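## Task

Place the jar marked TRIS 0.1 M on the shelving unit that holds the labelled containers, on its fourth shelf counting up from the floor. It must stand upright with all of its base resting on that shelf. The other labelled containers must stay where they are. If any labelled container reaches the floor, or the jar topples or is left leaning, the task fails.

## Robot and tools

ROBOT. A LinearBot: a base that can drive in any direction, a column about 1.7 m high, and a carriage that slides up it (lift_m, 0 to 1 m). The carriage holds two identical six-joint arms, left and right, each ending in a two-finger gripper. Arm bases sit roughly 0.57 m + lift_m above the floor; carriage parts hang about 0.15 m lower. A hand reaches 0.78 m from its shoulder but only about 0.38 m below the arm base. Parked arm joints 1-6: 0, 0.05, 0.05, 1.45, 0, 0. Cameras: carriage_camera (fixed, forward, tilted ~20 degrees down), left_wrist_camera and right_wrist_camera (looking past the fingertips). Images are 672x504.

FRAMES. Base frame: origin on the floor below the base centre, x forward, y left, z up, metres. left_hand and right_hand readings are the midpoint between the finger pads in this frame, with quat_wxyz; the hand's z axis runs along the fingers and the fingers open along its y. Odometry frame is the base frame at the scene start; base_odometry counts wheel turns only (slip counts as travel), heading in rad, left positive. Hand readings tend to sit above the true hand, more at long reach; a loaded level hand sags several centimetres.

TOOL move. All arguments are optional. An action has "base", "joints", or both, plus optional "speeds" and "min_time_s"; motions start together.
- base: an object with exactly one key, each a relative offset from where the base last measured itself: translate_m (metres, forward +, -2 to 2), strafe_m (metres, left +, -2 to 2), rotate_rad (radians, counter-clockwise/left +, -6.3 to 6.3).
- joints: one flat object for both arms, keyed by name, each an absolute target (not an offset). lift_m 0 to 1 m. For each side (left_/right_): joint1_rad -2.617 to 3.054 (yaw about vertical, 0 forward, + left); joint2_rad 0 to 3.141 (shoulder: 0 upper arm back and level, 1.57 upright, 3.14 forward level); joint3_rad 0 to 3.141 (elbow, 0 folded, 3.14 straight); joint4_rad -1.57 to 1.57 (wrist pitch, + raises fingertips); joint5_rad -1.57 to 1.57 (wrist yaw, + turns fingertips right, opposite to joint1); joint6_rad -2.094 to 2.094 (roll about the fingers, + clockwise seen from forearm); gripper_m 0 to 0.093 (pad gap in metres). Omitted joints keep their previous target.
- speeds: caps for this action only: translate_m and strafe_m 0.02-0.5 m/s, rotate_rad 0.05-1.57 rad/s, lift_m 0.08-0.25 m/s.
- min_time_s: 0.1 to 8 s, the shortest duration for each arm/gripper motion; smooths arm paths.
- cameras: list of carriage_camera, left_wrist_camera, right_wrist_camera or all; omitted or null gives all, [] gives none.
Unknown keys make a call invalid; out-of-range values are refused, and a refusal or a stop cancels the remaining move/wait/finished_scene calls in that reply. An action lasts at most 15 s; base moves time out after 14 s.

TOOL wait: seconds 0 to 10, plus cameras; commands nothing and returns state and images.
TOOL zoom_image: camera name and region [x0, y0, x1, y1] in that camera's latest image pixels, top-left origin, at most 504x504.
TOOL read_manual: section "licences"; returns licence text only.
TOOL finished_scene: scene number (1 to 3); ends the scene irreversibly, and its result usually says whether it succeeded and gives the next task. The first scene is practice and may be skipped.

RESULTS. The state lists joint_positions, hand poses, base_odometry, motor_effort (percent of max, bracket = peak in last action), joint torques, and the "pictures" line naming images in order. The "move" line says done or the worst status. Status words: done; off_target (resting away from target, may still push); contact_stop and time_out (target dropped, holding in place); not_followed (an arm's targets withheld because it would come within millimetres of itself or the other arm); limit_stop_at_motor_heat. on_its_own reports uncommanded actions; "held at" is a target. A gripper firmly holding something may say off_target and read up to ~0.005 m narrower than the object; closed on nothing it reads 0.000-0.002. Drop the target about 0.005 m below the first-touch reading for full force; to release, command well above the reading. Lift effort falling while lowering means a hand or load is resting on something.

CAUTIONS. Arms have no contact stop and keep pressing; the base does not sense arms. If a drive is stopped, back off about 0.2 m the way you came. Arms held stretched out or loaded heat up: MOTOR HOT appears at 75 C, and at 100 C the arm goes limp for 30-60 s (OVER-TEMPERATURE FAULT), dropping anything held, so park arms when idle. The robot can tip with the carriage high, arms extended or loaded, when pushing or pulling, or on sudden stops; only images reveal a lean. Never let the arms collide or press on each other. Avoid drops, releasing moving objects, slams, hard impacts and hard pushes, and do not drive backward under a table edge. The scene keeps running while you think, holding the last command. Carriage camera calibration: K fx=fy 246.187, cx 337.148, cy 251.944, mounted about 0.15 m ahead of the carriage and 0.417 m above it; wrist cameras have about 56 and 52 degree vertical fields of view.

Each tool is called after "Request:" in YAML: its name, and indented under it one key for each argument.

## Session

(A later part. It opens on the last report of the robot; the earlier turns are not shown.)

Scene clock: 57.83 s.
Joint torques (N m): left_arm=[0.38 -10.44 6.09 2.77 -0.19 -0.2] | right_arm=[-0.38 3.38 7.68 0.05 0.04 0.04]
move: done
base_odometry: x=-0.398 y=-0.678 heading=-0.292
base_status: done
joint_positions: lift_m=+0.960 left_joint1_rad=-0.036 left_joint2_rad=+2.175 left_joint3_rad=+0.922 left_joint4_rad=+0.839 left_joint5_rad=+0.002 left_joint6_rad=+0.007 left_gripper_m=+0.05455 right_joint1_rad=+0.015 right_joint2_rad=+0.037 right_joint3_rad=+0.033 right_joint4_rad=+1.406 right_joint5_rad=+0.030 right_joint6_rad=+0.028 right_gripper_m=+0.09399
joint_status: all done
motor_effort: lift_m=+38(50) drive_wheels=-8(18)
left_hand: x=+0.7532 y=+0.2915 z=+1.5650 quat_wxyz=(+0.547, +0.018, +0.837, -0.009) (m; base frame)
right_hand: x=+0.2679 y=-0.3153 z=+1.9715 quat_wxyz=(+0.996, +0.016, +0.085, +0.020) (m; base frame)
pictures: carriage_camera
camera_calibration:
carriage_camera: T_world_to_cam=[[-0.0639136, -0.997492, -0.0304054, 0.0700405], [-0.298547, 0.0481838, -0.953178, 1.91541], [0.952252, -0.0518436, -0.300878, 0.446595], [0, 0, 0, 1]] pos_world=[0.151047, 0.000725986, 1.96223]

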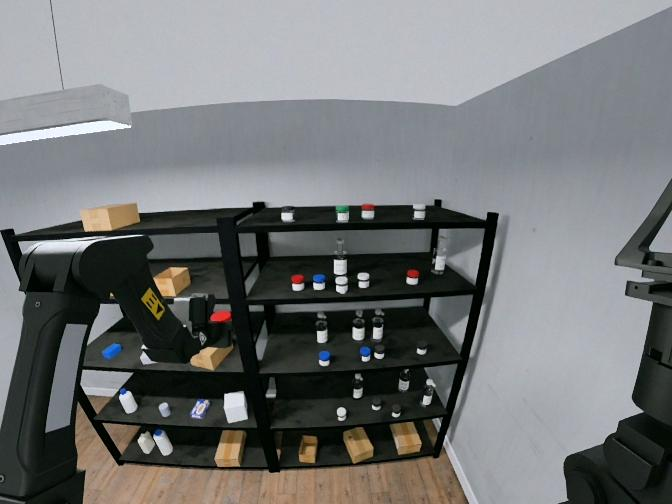

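Request:
move:
  base: {"strafe_m": -0.02}
  cameras: []

Request:
move:
  base: {"translate_m": 0.33}
  speeds: {"translate_m": 0.25}
  cameras: ["carriage_camera","left_wrist_camera"]

Request:
zoom_image:
  camera: "carriage_camera"
  region: [130, 200, 350, 400]

Scene clock: 60.27 s.
Joint torques (N m): left_arm=[0.4 -10.69 6.12 2.81 -0.12 -0.18] | right_arm=[-0.43 3.36 7.65 0.03 0 0.03]
move: done
base_odometry: x=-0.404 y=-0.697 heading=-0.291
base_status: done
joint_positions: lift_m=+0.960 left_joint1_rad=-0.037 left_joint2_rad=+2.175 left_joint3_rad=+0.922 left_joint4_rad=+0.839 left_joint5_rad=+0.001 left_joint6_rad=+0.007 left_gripper_m=+0.05455 right_joint1_rad=+0.015 right_joint2_rad=+0.037 right_joint3_rad=+0.033 right_joint4_rad=+1.406 right_joint5_rad=+0.030 right_joint6_rad=+0.028 right_gripper_m=+0.09399
joint_status: not commanded
motor_effort: lift_m=+39(41) drive_wheels=-8(14)
left_hand: x=+0.7532 y=+0.2910 z=+1.5650 quat_wxyz=(+0.547, +0.019, +0.837, -0.009) (m; base frame)
right_hand: x=+0.2679 y=-0.3153 z=+1.9715 quat_wxyz=(+0.996, +0.016, +0.085, +0.020) (m; base frame)
pictures: none
No camera images: "cameras" was empty.

Scene clock: 63.10 s.
Joint torques (N m): left_arm=[0.54 -10.47 6.24 2.86 -0.19 -0.2] | right_arm=[-0.42 3.32 7.64 0.09 0.04 -0.01]
move: done
base_odometry: x=-0.088 y=-0.792 heading=-0.291
base_status: done
joint_positions: lift_m=+0.960 left_joint1_rad=-0.037 left_joint2_rad=+2.175 left_joint3_rad=+0.922 left_joint4_rad=+0.839 left_joint5_rad=+0.001 left_joint6_rad=+0.007 left_gripper_m=+0.05455 right_joint1_rad=+0.015 right_joint2_rad=+0.037 right_joint3_rad=+0.033 right_joint4_rad=+1.406 right_joint5_rad=+0.030 right_joint6_rad=+0.028 right_gripper_m=+0.09399
joint_status: not commanded
motor_effort: lift_m=+40(41) drive_wheels=-6(11)
left_hand: x=+0.7532 y=+0.2910 z=+1.5649 quat_wxyz=(+0.547, +0.019, +0.837, -0.009) (m; base frame)
right_hand: x=+0.2678 y=-0.3153 z=+1.9715 quat_wxyz=(+0.996, +0.016, +0.084, +0.020) (m; base frame)
pictures: carriage_camera, left_wrist_camera
camera_calibration:
carriage_camera: T_world_to_cam=[[-0.0639136, -0.997492, -0.0304054, 0.0700405], [-0.298547, 0.0481838, -0.953178, 1.91541], [0.952252, -0.0518436, -0.300878, 0.446595], [0, 0, 0, 1]] pos_world=[0.151047, 0.000725986, 1.96223]
left_wrist_camera: T_world_to_cam=[[-0.058589, -0.996004, -0.0674085, 0.446721], [-0.849612, 0.0852032, -0.52048, 1.43656], [0.524144, 0.0267766, -0.851209, 1.04898], [0, 0, 0, 1]] pos_world=[0.696879, 0.294448, 1.67071]

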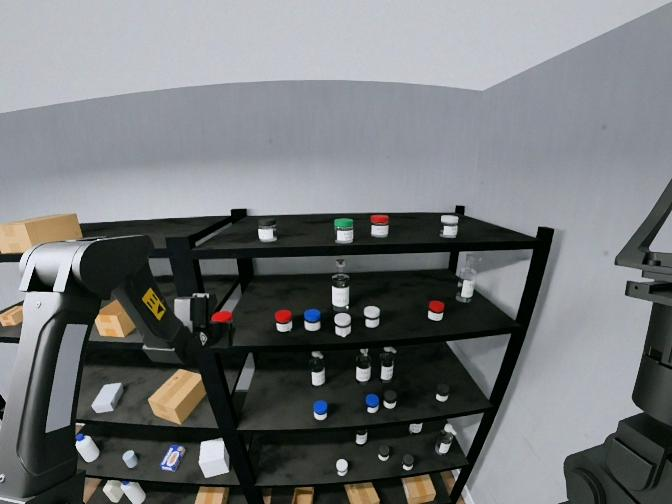

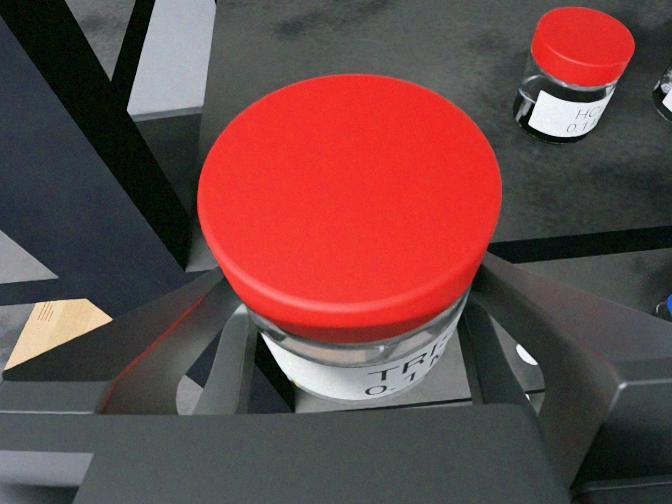

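Scaled by 2.291 from the camera's 672x504 image, which has a finer 960x720 frame.

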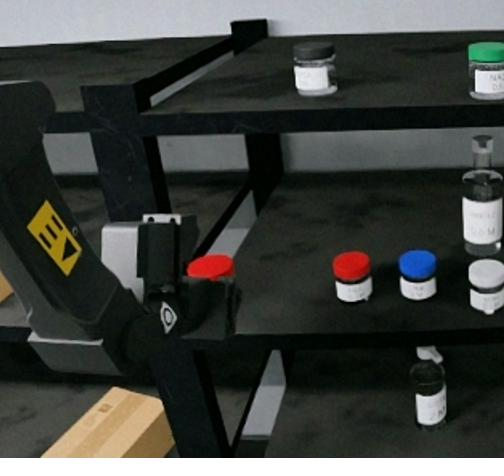

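Request:
move:
  base: {"translate_m": 0.185}
  speeds: {"translate_m": 0.15}
  cameras: []

Request:
move:
  joints: {"lift_m":0.885}
  speeds: {"lift_m":0.08}
  cameras: ["carriage_camera","left_wrist_camera"]

Request:
zoom_image:
  camera: "carriage_camera"
  region: [130, 220, 330, 420]

Scene clock: 67.57 s.
Joint torques (N m): left_arm=[0.46 -10.5 6.23 2.78 -0.1 -0.16] | right_arm=[-0.32 3.38 7.83 0 0.01 0.03]
move: done
base_odometry: x=+0.089 y=-0.846 heading=-0.292
base_status: done
joint_positions: lift_m=+0.960 left_joint1_rad=-0.037 left_joint2_rad=+2.175 left_joint3_rad=+0.922 left_joint4_rad=+0.839 left_joint5_rad=+0.001 left_joint6_rad=+0.007 left_gripper_m=+0.05455 right_joint1_rad=+0.015 right_joint2_rad=+0.037 right_joint3_rad=+0.033 right_joint4_rad=+1.407 right_joint5_rad=+0.030 right_joint6_rad=+0.028 right_gripper_m=+0.09399
joint_status: not commanded
motor_effort: lift_m=+39(42) drive_wheels=-5(12)
left_hand: x=+0.7532 y=+0.2910 z=+1.5649 quat_wxyz=(+0.547, +0.019, +0.837, -0.009) (m; base frame)
right_hand: x=+0.2676 y=-0.3153 z=+1.9715 quat_wxyz=(+0.996, +0.016, +0.084, +0.020) (m; base frame)
pictures: none
No camera images: "cameras" was empty.

Scene clock: 68.87 s.
Joint torques (N m): left_arm=[0.58 -10.45 6.13 2.96 -0.13 -0.23] | right_arm=[-0.42 3.28 7.75 0.04 -0.01 0.03]
move: done
base_odometry: x=+0.089 y=-0.846 heading=-0.292
base_status: not commanded
joint_positions: lift_m=+0.885 left_joint1_rad=-0.037 left_joint2_rad=+2.175 left_joint3_rad=+0.922 left_joint4_rad=+0.833 left_joint5_rad=+0.001 left_joint6_rad=+0.007 left_gripper_m=+0.05455 right_joint1_rad=+0.015 right_joint2_rad=+0.037 right_joint3_rad=+0.033 right_joint4_rad=+1.407 right_joint5_rad=+0.030 right_joint6_rad=+0.028 right_gripper_m=+0.09399
joint_status: all done
motor_effort: lift_m=+34(36) drive_wheels=+3(5)
left_hand: x=+0.7526 y=+0.2910 z=+1.4890 quat_wxyz=(+0.544, +0.019, +0.839, -0.009) (m; base frame)
right_hand: x=+0.2677 y=-0.3153 z=+1.8969 quat_wxyz=(+0.996, +0.016, +0.084, +0.020) (m; base frame)
pictures: carriage_camera, left_wrist_camera
camera_calibration:
carriage_camera: T_world_to_cam=[[-0.0639136, -0.997492, -0.0304054, 0.0677724], [-0.298547, 0.0481838, -0.953178, 1.84431], [0.952252, -0.0518436, -0.300878, 0.424152], [0, 0, 0, 1]] pos_world=[0.151047, 0.000725986, 1.88764]
left_wrist_camera: T_world_to_cam=[[-0.0589741, -0.995989, -0.067283, 0.441692], [-0.852574, 0.0853128, -0.515596, 1.39151], [0.519268, 0.026957, -0.854186, 0.992735], [0, 0, 0, 1]] pos_world=[0.696916, 0.294447, 1.59515]

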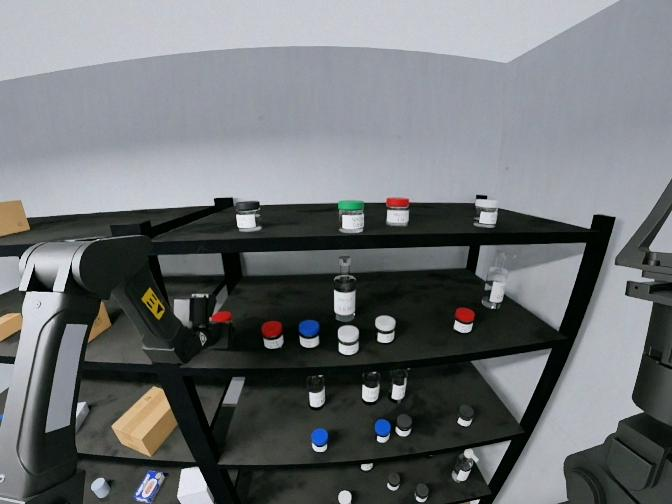

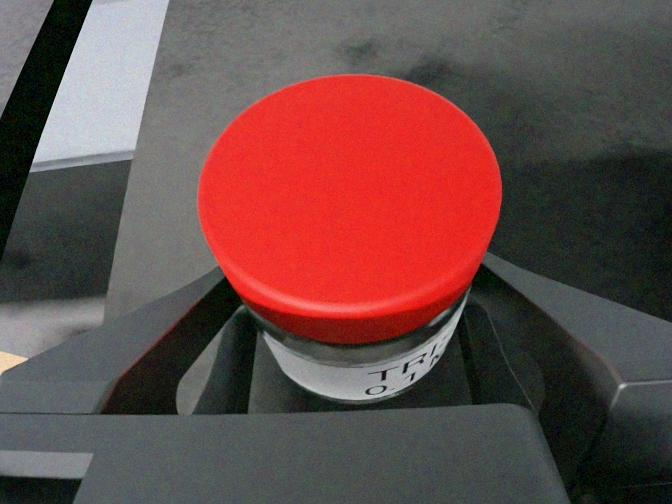

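Scaled by 2.520 from the camera's 672x504 image, which has a finer 960x720 frame.

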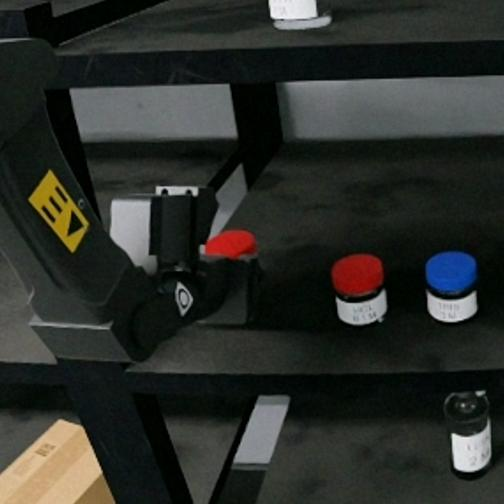

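Request:
move:
  joints: {"lift_m":0.855,"left_joint4_rad":0.87}
  speeds: {"lift_m":0.08}
  cameras: []

Request:
move:
  joints: {"lift_m":0.845}
  speeds: {"lift_m":0.08}
  cameras: ["carriage_camera"]

Request:
zoom_image:
  camera: "carriage_camera"
  region: [180, 270, 300, 390]

Scene clock: 70.30 s.
Joint torques (N m): left_arm=[0.29 -10.61 6.27 2.79 -0.11 -0.17] | right_arm=[-0.44 3.41 7.54 -0.02 0.02 0.04]
move: done
base_odometry: x=+0.089 y=-0.846 heading=-0.292
base_status: not commanded
joint_positions: lift_m=+0.855 left_joint1_rad=-0.037 left_joint2_rad=+2.175 left_joint3_rad=+0.922 left_joint4_rad=+0.863 left_joint5_rad=+0.001 left_joint6_rad=+0.007 left_gripper_m=+0.05455 right_joint1_rad=+0.015 right_joint2_rad=+0.037 right_joint3_rad=+0.033 right_joint4_rad=+1.407 right_joint5_rad=+0.030 right_joint6_rad=+0.028 right_gripper_m=+0.09399
joint_status: all done
motor_effort: lift_m=+34(34) drive_wheels=-5(5)
left_hand: x=+0.7555 y=+0.2909 z=+1.4659 quat_wxyz=(+0.557, +0.019, +0.830, -0.009) (m; base frame)
right_hand: x=+0.2677 y=-0.3153 z=+1.8669 quat_wxyz=(+0.996, +0.016, +0.084, +0.020) (m; base frame)
pictures: none
No camera images: "cameras" was empty.

Scene clock: 70.80 s.
Joint torques (N m): left_arm=[0.49 -10.7 6.12 2.29 -0.14 -0.22] | right_arm=[-0.43 3.33 7.69 -0.01 -0.02 0.03]
move: done
base_odometry: x=+0.089 y=-0.846 heading=-0.292
base_status: not commanded
joint_positions: lift_m=+0.845 left_joint1_rad=-0.037 left_joint2_rad=+2.175 left_joint3_rad=+0.922 left_joint4_rad=+0.907 left_joint5_rad=+0.001 left_joint6_rad=+0.007 left_gripper_m=+0.05455 right_joint1_rad=+0.015 right_joint2_rad=+0.037 right_joint3_rad=+0.033 right_joint4_rad=+1.407 right_joint5_rad=+0.030 right_joint6_rad=+0.028 right_gripper_m=+0.09399
joint_status: all done
motor_effort: lift_m=+32(35) drive_wheels=+3(5)
left_hand: x=+0.7594 y=+0.2908 z=+1.4661 quat_wxyz=(+0.575, +0.018, +0.818, -0.009) (m; base frame)
right_hand: x=+0.2677 y=-0.3153 z=+1.8570 quat_wxyz=(+0.996, +0.016, +0.084, +0.020) (m; base frame)
pictures: carriage_camera
camera_calibration:
carriage_camera: T_world_to_cam=[[-0.0639136, -0.997492, -0.0304054, 0.0665594], [-0.298547, 0.0481838, -0.953178, 1.80629], [0.952252, -0.0518436, -0.300878, 0.412148], [0, 0, 0, 1]] pos_world=[0.151047, 0.000725986, 1.84774]

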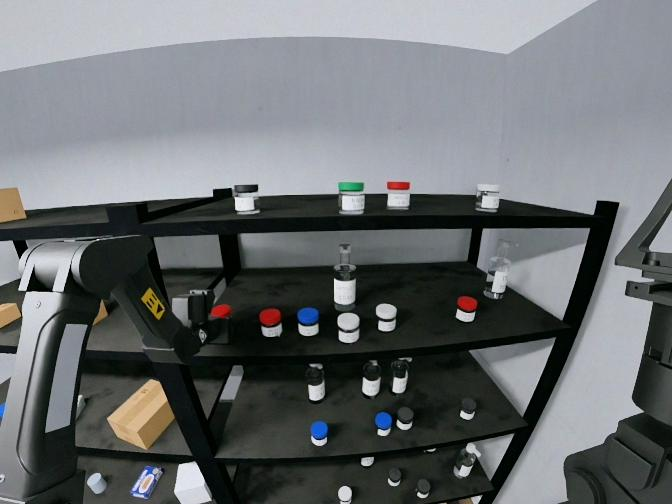

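Scaled by 4.200 from the camera's 672x504 image, which has a finer 960x720 frame.

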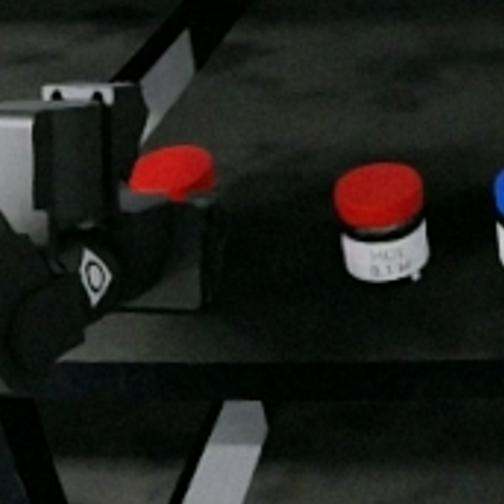

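Request:
move:
  joints: {"lift_m":0.853}
  speeds: {"lift_m":0.08}
  cameras: ["left_wrist_camera"]

Request:
move:
  joints: {"left_gripper_m":0.075}
  min_time_s: 2
  cameras: ["left_wrist_camera","carriage_camera"]

Scene clock: 73.07 s.
Joint torques (N m): left_arm=[0.4 -10.76 6.48 2.72 -0.16 -0.16] | right_arm=[-0.44 3.48 7.91 0.05 0.01 0.01]
move: done
base_odometry: x=+0.089 y=-0.846 heading=-0.292
base_status: not commanded
joint_positions: lift_m=+0.853 left_joint1_rad=-0.037 left_joint2_rad=+2.175 left_joint3_rad=+0.922 left_joint4_rad=+0.875 left_joint5_rad=+0.001 left_joint6_rad=+0.007 left_gripper_m=+0.05455 right_joint1_rad=+0.015 right_joint2_rad=+0.037 right_joint3_rad=+0.033 right_joint4_rad=+1.406 right_joint5_rad=+0.030 right_joint6_rad=+0.028 right_gripper_m=+0.09399
joint_status: all done
motor_effort: lift_m=+41(47) drive_wheels=+2(5)
left_hand: x=+0.7567 y=+0.2909 z=+1.4662 quat_wxyz=(+0.562, +0.018, +0.827, -0.009) (m; base frame)
right_hand: x=+0.2679 y=-0.3153 z=+1.8644 quat_wxyz=(+0.996, +0.016, +0.085, +0.020) (m; base frame)
pictures: left_wrist_camera
camera_calibration:
left_wrist_camera: T_world_to_cam=[[-0.0561081, -0.996095, -0.068159, 0.439391], [-0.829997, 0.0844777, -0.551333, 1.41873], [0.554938, 0.0256376, -0.831497, 0.911248], [0, 0, 0, 1]] pos_world=[0.696513, 0.294461, 1.56984]

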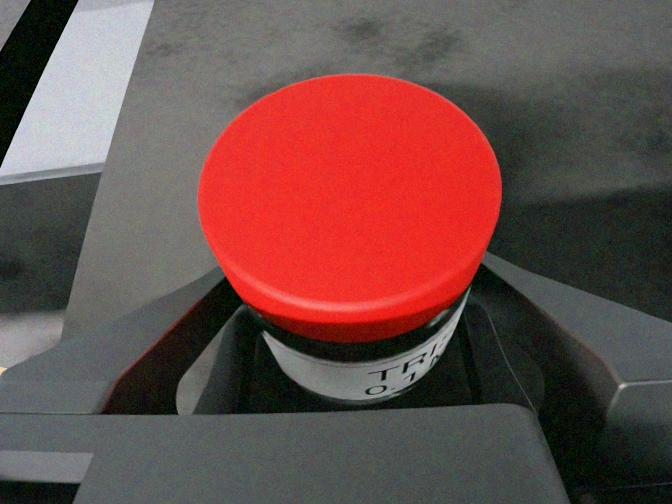

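Scene clock: 75.37 s.
Joint torques (N m): left_arm=[0.66 -10.69 6.2 2.71 -0.21 -0.19] | right_arm=[-0.4 3.36 7.57 0.04 0.02 0.02]
move: done
base_odometry: x=+0.089 y=-0.846 heading=-0.292
base_status: not commanded
joint_positions: lift_m=+0.853 left_joint1_rad=-0.037 left_joint2_rad=+2.175 left_joint3_rad=+0.922 left_joint4_rad=+0.875 left_joint5_rad=+0.001 left_joint6_rad=+0.007 left_gripper_m=+0.07495 right_joint1_rad=+0.015 right_joint2_rad=+0.037 right_joint3_rad=+0.033 right_joint4_rad=+1.406 right_joint5_rad=+0.030 right_joint6_rad=+0.028 right_gripper_m=+0.09399
joint_status: all done
motor_effort: lift_m=+39(42) drive_wheels=+2(3)
left_hand: x=+0.7567 y=+0.2909 z=+1.4662 quat_wxyz=(+0.562, +0.018, +0.827, -0.009) (m; base frame)
right_hand: x=+0.2679 y=-0.3153 z=+1.8644 quat_wxyz=(+0.996, +0.016, +0.085, +0.020) (m; base frame)
pictures: carriage_camera, left_wrist_camera
camera_calibration:
carriage_camera: T_world_to_cam=[[-0.0639136, -0.997492, -0.0304054, 0.0667858], [-0.298547, 0.0481838, -0.953178, 1.81338], [0.952252, -0.0518436, -0.300878, 0.414388], [0, 0, 0, 1]] pos_world=[0.151047, 0.000725986, 1.85519]
left_wrist_camera: T_world_to_cam=[[-0.0561081, -0.996095, -0.068159, 0.439391], [-0.829997, 0.0844777, -0.551333, 1.41873], [0.554938, 0.0256376, -0.831497, 0.911248], [0, 0, 0, 1]] pos_world=[0.696513, 0.294461, 1.56984]

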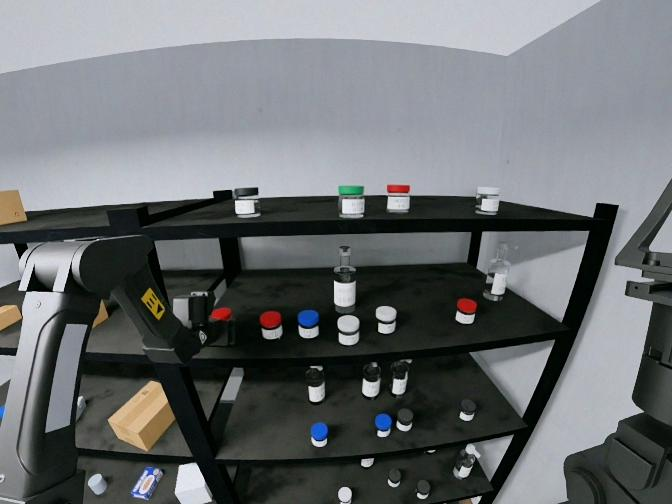

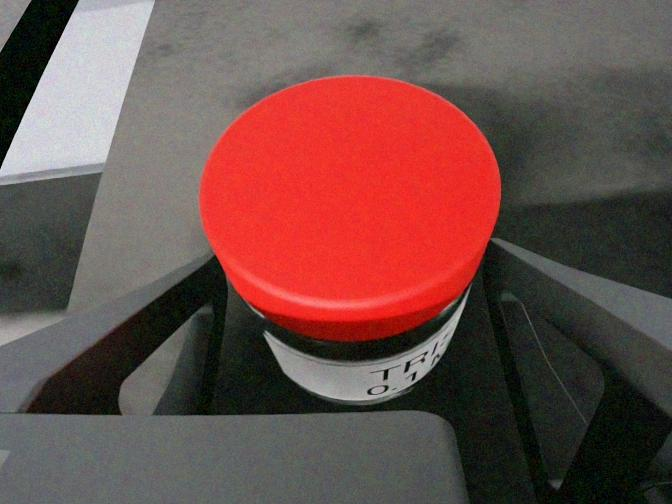

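Request:
move:
  joints: {"left_gripper_m":0.085}
  cameras: []

Request:
move:
  base: {"translate_m": -0.3}
  speeds: {"translate_m": 0.12}
  cameras: ["carriage_camera","left_wrist_camera"]

Request:
zoom_image:
  camera: "carriage_camera"
  region: [160, 200, 360, 400]

Scene clock: 76.40 s.
Joint torques (N m): left_arm=[0.49 -10.65 6.26 2.68 -0.13 -0.18] | right_arm=[-0.36 3.33 7.62 0.03 0.04 0.03]
move: done
base_odometry: x=+0.089 y=-0.846 heading=-0.292
base_status: not commanded
joint_positions: lift_m=+0.853 left_joint1_rad=-0.037 left_joint2_rad=+2.175 left_joint3_rad=+0.922 left_joint4_rad=+0.875 left_joint5_rad=+0.001 left_joint6_rad=+0.007 left_gripper_m=+0.08492 right_joint1_rad=+0.015 right_joint2_rad=+0.037 right_joint3_rad=+0.033 right_joint4_rad=+1.406 right_joint5_rad=+0.030 right_joint6_rad=+0.028 right_gripper_m=+0.09399
joint_status: all done
motor_effort: lift_m=+40(41) drive_wheels=+3(3)
left_hand: x=+0.7567 y=+0.2909 z=+1.4662 quat_wxyz=(+0.562, +0.018, +0.827, -0.009) (m; base frame)
right_hand: x=+0.2679 y=-0.3153 z=+1.8644 quat_wxyz=(+0.996, +0.016, +0.085, +0.020) (m; base frame)
pictures: none
No camera images: "cameras" was empty.

Scene clock: 80.00 s.
Joint torques (N m): left_arm=[0.62 -10.66 6.11 2.65 -0.19 -0.13] | right_arm=[-0.44 3.37 7.46 0 -0.01 0.01]
move: done
base_odometry: x=-0.198 y=-0.760 heading=-0.292
base_status: done
joint_positions: lift_m=+0.853 left_joint1_rad=-0.037 left_joint2_rad=+2.175 left_joint3_rad=+0.922 left_joint4_rad=+0.875 left_joint5_rad=+0.001 left_joint6_rad=+0.007 left_gripper_m=+0.08492 right_joint1_rad=+0.015 right_joint2_rad=+0.037 right_joint3_rad=+0.033 right_joint4_rad=+1.408 right_joint5_rad=+0.030 right_joint6_rad=+0.028 right_gripper_m=+0.09399
joint_status: not commanded
motor_effort: lift_m=+40(42) drive_wheels=-2(13)
left_hand: x=+0.7567 y=+0.2909 z=+1.4662 quat_wxyz=(+0.562, +0.018, +0.827, -0.009) (m; base frame)
right_hand: x=+0.2674 y=-0.3153 z=+1.8645 quat_wxyz=(+0.996, +0.016, +0.084, +0.020) (m; base frame)
pictures: carriage_camera, left_wrist_camera
camera_calibration:
carriage_camera: T_world_to_cam=[[-0.0639136, -0.997492, -0.0304054, 0.0667858], [-0.298547, 0.0481838, -0.953178, 1.81338], [0.952252, -0.0518436, -0.300878, 0.414388], [0, 0, 0, 1]] pos_world=[0.151047, 0.000725986, 1.85519]
left_wrist_camera: T_world_to_cam=[[-0.0561081, -0.996095, -0.068159, 0.439391], [-0.829997, 0.0844777, -0.551333, 1.41873], [0.554938, 0.0256376, -0.831497, 0.911248], [0, 0, 0, 1]] pos_world=[0.696513, 0.294461, 1.56984]

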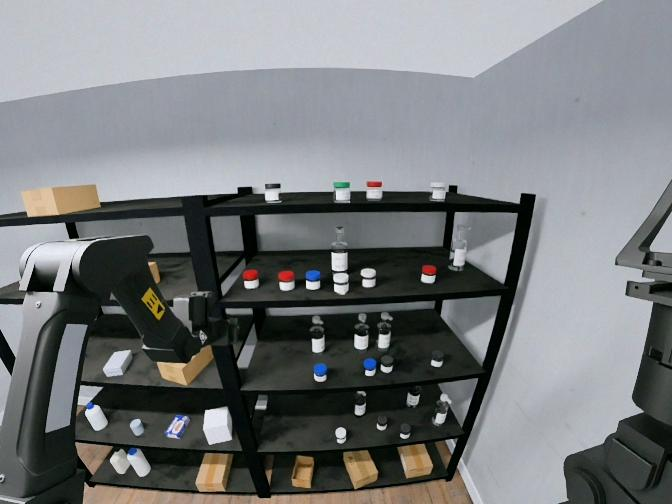

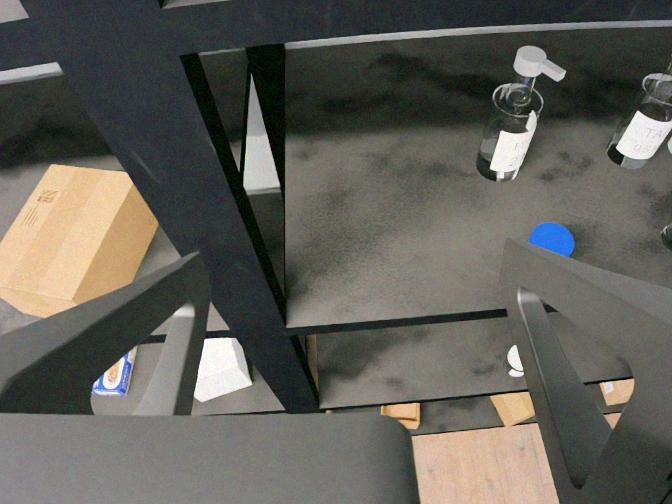

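Scaled by 2.520 from the camera's 672x504 image, which has a finer 960x720 frame.

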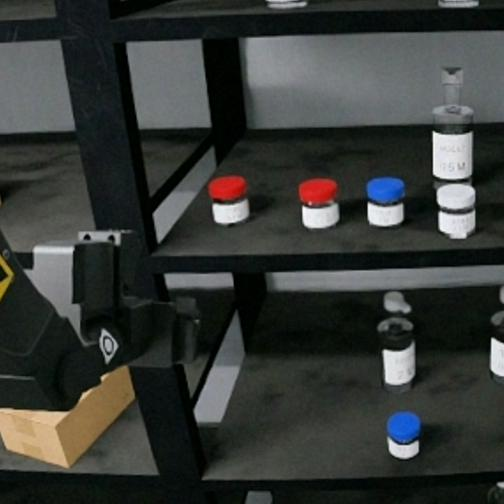

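Request:
finished_scene:
  scene: 2

The scene is finished: the task was done.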